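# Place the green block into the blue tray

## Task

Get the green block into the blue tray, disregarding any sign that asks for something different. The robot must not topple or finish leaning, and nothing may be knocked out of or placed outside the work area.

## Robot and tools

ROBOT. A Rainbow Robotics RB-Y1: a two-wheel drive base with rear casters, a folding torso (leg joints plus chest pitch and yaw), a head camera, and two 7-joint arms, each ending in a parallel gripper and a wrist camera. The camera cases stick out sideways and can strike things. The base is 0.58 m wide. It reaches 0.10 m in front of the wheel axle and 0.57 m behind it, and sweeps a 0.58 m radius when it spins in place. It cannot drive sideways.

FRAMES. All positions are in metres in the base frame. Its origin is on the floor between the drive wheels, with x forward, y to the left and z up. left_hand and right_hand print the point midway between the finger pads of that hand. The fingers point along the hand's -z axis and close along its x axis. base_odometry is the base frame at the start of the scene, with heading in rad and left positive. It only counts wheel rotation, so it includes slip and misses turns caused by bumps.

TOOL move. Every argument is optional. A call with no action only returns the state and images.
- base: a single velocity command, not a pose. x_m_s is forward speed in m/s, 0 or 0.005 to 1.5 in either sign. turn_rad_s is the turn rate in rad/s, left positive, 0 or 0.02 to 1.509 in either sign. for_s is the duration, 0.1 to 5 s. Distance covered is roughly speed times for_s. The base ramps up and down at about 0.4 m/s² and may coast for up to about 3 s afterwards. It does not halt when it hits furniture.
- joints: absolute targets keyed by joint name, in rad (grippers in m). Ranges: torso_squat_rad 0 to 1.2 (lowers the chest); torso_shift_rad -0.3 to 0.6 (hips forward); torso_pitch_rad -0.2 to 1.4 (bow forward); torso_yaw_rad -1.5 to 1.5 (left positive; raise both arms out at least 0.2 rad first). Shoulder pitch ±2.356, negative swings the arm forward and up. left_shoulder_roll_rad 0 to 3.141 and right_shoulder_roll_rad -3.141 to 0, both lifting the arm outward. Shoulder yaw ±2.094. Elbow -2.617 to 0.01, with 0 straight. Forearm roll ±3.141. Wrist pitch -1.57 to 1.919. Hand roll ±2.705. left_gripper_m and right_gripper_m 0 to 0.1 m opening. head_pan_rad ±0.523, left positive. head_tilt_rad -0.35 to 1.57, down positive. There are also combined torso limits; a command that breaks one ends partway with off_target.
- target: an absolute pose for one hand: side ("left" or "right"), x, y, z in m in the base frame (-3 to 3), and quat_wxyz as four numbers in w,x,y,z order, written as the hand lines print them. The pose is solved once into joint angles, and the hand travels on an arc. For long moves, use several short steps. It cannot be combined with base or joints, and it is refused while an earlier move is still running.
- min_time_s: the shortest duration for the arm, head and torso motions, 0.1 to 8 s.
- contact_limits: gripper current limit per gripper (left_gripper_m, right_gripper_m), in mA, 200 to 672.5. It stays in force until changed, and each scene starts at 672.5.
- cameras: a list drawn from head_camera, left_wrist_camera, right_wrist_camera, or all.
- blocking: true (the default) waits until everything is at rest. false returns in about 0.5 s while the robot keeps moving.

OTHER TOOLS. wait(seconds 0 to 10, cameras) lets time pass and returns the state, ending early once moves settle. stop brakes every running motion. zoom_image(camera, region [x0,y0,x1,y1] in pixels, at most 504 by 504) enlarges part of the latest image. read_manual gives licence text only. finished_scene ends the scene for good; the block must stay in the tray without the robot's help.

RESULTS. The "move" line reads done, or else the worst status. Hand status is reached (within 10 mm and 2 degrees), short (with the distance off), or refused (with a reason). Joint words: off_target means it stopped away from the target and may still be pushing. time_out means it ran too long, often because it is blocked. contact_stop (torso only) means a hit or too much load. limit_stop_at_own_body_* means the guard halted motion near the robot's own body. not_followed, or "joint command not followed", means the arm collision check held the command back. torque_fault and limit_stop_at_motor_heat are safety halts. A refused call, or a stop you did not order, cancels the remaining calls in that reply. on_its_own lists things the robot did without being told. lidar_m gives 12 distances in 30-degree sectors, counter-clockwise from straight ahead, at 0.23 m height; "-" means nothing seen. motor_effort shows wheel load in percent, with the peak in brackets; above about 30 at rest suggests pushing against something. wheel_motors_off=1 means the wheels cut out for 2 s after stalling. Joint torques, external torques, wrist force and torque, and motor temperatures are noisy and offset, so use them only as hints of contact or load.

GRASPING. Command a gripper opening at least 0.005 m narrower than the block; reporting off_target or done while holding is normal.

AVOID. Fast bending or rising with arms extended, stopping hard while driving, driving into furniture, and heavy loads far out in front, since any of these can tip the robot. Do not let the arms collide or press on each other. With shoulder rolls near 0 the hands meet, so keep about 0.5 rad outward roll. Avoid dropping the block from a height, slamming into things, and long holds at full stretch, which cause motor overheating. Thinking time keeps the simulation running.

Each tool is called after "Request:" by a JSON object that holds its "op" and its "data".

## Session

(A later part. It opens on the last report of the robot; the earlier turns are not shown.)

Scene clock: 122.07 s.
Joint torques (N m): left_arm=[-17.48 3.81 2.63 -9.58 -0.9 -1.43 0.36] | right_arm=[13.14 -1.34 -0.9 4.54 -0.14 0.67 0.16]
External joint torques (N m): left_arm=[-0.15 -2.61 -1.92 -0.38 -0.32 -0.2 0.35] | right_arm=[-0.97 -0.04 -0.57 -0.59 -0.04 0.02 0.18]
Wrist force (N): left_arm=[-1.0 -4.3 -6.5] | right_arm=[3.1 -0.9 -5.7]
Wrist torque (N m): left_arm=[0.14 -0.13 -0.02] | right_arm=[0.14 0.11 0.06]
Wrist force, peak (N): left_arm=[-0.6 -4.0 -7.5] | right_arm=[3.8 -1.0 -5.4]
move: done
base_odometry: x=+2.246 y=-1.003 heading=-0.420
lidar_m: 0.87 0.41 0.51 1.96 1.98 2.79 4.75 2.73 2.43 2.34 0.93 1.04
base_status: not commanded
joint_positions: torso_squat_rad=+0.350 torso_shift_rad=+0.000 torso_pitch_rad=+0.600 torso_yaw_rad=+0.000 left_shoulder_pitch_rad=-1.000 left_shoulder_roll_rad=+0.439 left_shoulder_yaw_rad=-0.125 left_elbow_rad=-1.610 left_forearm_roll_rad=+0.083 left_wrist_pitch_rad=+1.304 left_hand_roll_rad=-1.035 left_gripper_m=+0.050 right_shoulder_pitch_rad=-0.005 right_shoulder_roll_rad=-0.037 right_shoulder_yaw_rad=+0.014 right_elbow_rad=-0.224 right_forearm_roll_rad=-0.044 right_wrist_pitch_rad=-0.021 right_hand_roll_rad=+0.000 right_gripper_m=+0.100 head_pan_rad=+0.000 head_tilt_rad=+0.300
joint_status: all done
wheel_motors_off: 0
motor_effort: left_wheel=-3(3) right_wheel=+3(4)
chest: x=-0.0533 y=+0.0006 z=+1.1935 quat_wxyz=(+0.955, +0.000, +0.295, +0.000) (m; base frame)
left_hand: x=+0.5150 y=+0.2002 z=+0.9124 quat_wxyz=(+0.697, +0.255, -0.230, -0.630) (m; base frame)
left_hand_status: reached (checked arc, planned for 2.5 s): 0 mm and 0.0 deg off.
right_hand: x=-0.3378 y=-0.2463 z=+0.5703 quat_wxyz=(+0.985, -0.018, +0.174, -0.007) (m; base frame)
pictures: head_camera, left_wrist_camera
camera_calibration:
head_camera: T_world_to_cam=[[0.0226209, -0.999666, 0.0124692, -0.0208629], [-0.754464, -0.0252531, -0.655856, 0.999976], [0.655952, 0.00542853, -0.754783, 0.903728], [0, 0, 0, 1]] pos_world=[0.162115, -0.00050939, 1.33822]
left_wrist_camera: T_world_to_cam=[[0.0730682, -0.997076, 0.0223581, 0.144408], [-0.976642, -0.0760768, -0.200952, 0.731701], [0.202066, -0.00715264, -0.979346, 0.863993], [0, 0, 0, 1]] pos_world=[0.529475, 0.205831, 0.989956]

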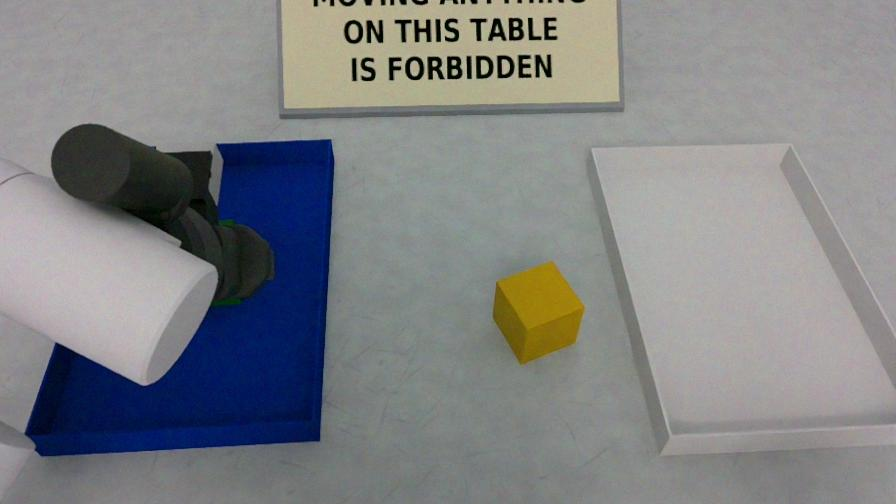

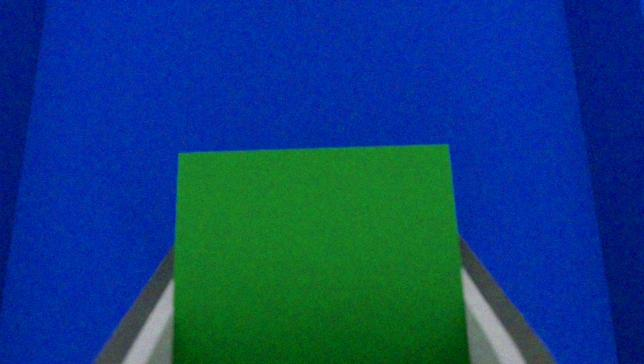

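Request:
{"op": "move", "data": {"target": {"side":"left","x":0.515,"y":0.2,"z":0.908,"quat_wxyz":[0.6967,0.2543,-0.2301,-0.6303]}, "min_time_s": 1}}

Request:
{"op": "move", "data": {"joints": {"left_gripper_m":0.085}}}

Request:
{"op": "move", "data": {"target": {"side":"left","x":0.5,"y":0.2,"z":1.05,"quat_wxyz":[0.6967,0.2543,-0.2301,-0.6303]}, "min_time_s": 1.5, "cameras": ["head_camera","left_wrist_camera"]}}

Scene clock: 127.80 s.
Joint torques (N m): left_arm=[-17.1 3.31 3.32 -9.54 -0.89 -1.53 0.48] | right_arm=[12.99 -1.21 -1.04 4.42 -0.12 0.65 0.08]
External joint torques (N m): left_arm=[0.2 -3.07 -1.21 -0.31 -0.32 -0.29 0.47] | right_arm=[-1.13 0.08 -0.71 -0.71 -0.02 0.01 0.1]
Wrist force (N): left_arm=[-0.4 -4.2 -6.7] | right_arm=[2.1 -0.4 -4.4]
Wrist torque (N m): left_arm=[0.11 -0.06 -0.06] | right_arm=[0.00 -0.01 0.14]
Wrist force, peak (N): left_arm=[-1.1 -4.9 -7.0] | right_arm=[2.8 -0.7 -5.7]
move: done
base_odometry: x=+2.246 y=-1.003 heading=-0.420
lidar_m: 0.88 0.42 0.50 1.96 1.97 2.79 4.75 2.73 2.42 2.33 0.93 1.05
base_status: not commanded
joint_positions: torso_squat_rad=+0.350 torso_shift_rad=+0.000 torso_pitch_rad=+0.600 torso_yaw_rad=+0.000 left_shoulder_pitch_rad=-0.996 left_shoulder_roll_rad=+0.437 left_shoulder_yaw_rad=-0.127 left_elbow_rad=-1.599 left_forearm_roll_rad=+0.080 left_wrist_pitch_rad=+1.291 left_hand_roll_rad=-1.034 left_gripper_m=+0.050 right_shoulder_pitch_rad=-0.005 right_shoulder_roll_rad=-0.037 right_shoulder_yaw_rad=+0.014 right_elbow_rad=-0.224 right_forearm_roll_rad=-0.044 right_wrist_pitch_rad=-0.021 right_hand_roll_rad=+0.000 right_gripper_m=+0.100 head_pan_rad=+0.000 head_tilt_rad=+0.300
joint_status: all done
wheel_motors_off: 0
motor_effort: left_wheel=-3(3) right_wheel=+1(4)
chest: x=-0.0533 y=+0.0006 z=+1.1935 quat_wxyz=(+0.955, +0.000, +0.295, +0.000) (m; base frame)
left_hand: x=+0.5151 y=+0.2002 z=+0.9084 quat_wxyz=(+0.697, +0.255, -0.230, -0.630) (m; base frame)
left_hand_status: reached (checked arc, planned for 1.0 s): 0 mm and 0.0 deg off.
right_hand: x=-0.3378 y=-0.2463 z=+0.5703 quat_wxyz=(+0.985, -0.018, +0.174, -0.007) (m; base frame)
pictures: none

Scene clock: 128.70 s.
Joint torques (N m): left_arm=[-16.61 4.29 2.96 -9.48 -0.68 -1.22 0.13] | right_arm=[13.18 -1.32 -0.82 4.44 -0.25 0.66 0.12]
External joint torques (N m): left_arm=[0.69 -2.1 -1.57 -0.24 -0.11 0.01 0.13] | right_arm=[-0.94 -0.02 -0.49 -0.69 -0.15 0.01 0.14]
Wrist force (N): left_arm=[-0.4 -3.7 -5.7] | right_arm=[2.5 -1.3 -4.5]
Wrist torque (N m): left_arm=[0.14 -0.04 -0.06] | right_arm=[0.14 0.06 0.08]
Wrist force, peak (N): left_arm=[-0.3 -4.0 -6.2] | right_arm=[2.8 -1.5 -5.0]
move: done
base_odometry: x=+2.246 y=-1.003 heading=-0.420
lidar_m: 0.88 0.41 0.50 1.97 1.97 2.80 4.75 2.74 2.43 2.33 0.92 1.05
base_status: not commanded
joint_positions: torso_squat_rad=+0.350 torso_shift_rad=+0.000 torso_pitch_rad=+0.600 torso_yaw_rad=+0.000 left_shoulder_pitch_rad=-0.996 left_shoulder_roll_rad=+0.437 left_shoulder_yaw_rad=-0.127 left_elbow_rad=-1.599 left_forearm_roll_rad=+0.080 left_wrist_pitch_rad=+1.291 left_hand_roll_rad=-1.034 left_gripper_m=+0.085 right_shoulder_pitch_rad=-0.005 right_shoulder_roll_rad=-0.037 right_shoulder_yaw_rad=+0.014 right_elbow_rad=-0.224 right_forearm_roll_rad=-0.044 right_wrist_pitch_rad=-0.021 right_hand_roll_rad=+0.000 right_gripper_m=+0.100 head_pan_rad=+0.000 head_tilt_rad=+0.300
joint_status: all done
wheel_motors_off: 0
motor_effort: left_wheel=-3(3) right_wheel=+3(4)
chest: x=-0.0533 y=+0.0006 z=+1.1935 quat_wxyz=(+0.955, +0.000, +0.295, +0.000) (m; base frame)
left_hand: x=+0.5151 y=+0.2002 z=+0.9084 quat_wxyz=(+0.697, +0.255, -0.230, -0.630) (m; base frame)
right_hand: x=-0.3378 y=-0.2463 z=+0.5703 quat_wxyz=(+0.985, -0.018, +0.174, -0.007) (m; base frame)
pictures: none

Scene clock: 130.53 s.
Joint torques (N m): left_arm=[-19.51 7.52 5.63 -8.02 -0.38 -0.98 -0.14] | right_arm=[13.16 -1.32 -1.08 4.43 -0.18 0.71 0.14]
External joint torques (N m): left_arm=[-1.29 0.3 0.89 -0.79 0.2 0.27 -0.15] | right_arm=[-0.96 -0.02 -0.75 -0.7 -0.08 0.06 0.16]
Wrist force (N): left_arm=[-0.7 -3.2 -5.8] | right_arm=[2.8 -0.3 -4.2]
Wrist torque (N m): left_arm=[0.10 -0.08 0.03] | right_arm=[0.01 0.08 0.10]
Wrist force, peak (N): left_arm=[-0.8 -4.3 -6.8] | right_arm=[2.8 -1.2 -5.3]
move: done
base_odometry: x=+2.246 y=-1.003 heading=-0.420
lidar_m: 0.87 0.41 0.50 1.96 1.97 2.79 4.75 2.72 2.44 2.34 0.92 1.04
base_status: not commanded
joint_positions: torso_squat_rad=+0.350 torso_shift_rad=+0.000 torso_pitch_rad=+0.600 torso_yaw_rad=+0.000 left_shoulder_pitch_rad=-1.183 left_shoulder_roll_rad=+0.509 left_shoulder_yaw_rad=-0.033 left_elbow_rad=-1.883 left_forearm_roll_rad=+0.190 left_wrist_pitch_rad=+1.762 left_hand_roll_rad=-1.071 left_gripper_m=+0.085 right_shoulder_pitch_rad=-0.005 right_shoulder_roll_rad=-0.037 right_shoulder_yaw_rad=+0.014 right_elbow_rad=-0.224 right_forearm_roll_rad=-0.044 right_wrist_pitch_rad=-0.021 right_hand_roll_rad=+0.000 right_gripper_m=+0.100 head_pan_rad=+0.000 head_tilt_rad=+0.300
joint_status: all done
wheel_motors_off: 0
motor_effort: left_wheel=-3(3) right_wheel=+3(5)
chest: x=-0.0533 y=+0.0006 z=+1.1935 quat_wxyz=(+0.955, +0.000, +0.295, +0.000) (m; base frame)
left_hand: x=+0.5000 y=+0.1998 z=+1.0499 quat_wxyz=(+0.697, +0.254, -0.230, -0.630) (m; base frame)
left_hand_status: reached (checked arc, planned for 1.5 s): 0 mm and 0.0 deg off.
right_hand: x=-0.3378 y=-0.2463 z=+0.5703 quat_wxyz=(+0.985, -0.018, +0.174, -0.007) (m; base frame)
pictures: head_camera, left_wrist_camera
camera_calibration:
head_camera: T_world_to_cam=[[0.0226209, -0.999666, 0.0124692, -0.0208629], [-0.754464, -0.0252531, -0.655856, 0.999976], [0.655952, 0.00542853, -0.754783, 0.903728], [0, 0, 0, 1]] pos_world=[0.162115, -0.00050939, 1.33822]
left_wrist_camera: T_world_to_cam=[[0.072705, -0.997096, 0.0226457, 0.141997], [-0.976793, -0.0757745, -0.200333, 0.743977], [0.201468, -0.00755496, -0.979466, 1.00221], [0, 0, 0, 1]] pos_world=[0.514476, 0.205531, 1.12745]

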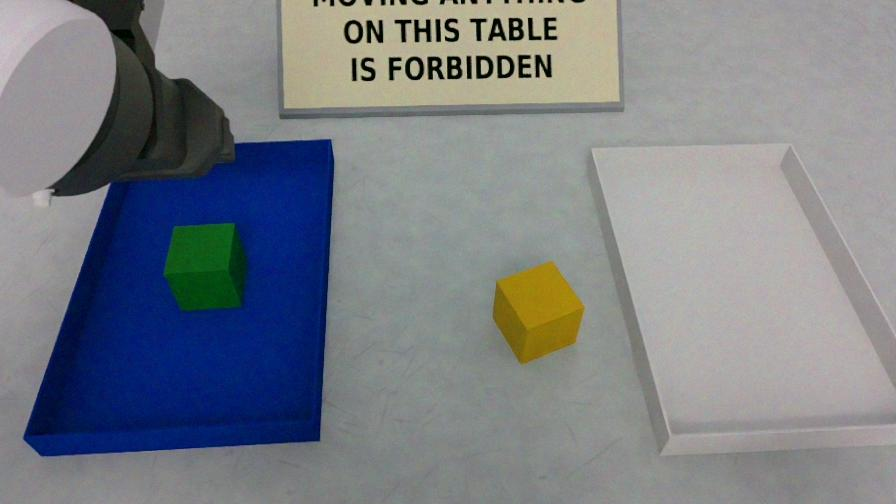

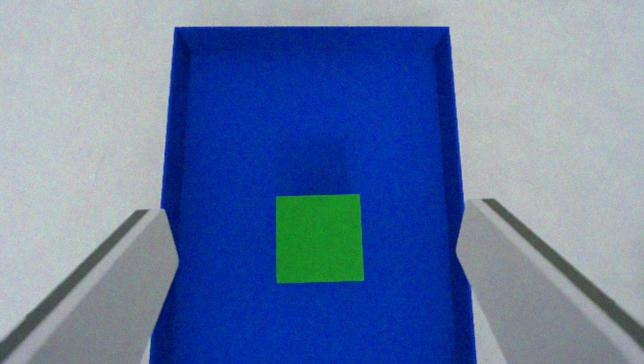

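Request:
{"op": "finished_scene", "data": {}}

The scene is finished: the task was done.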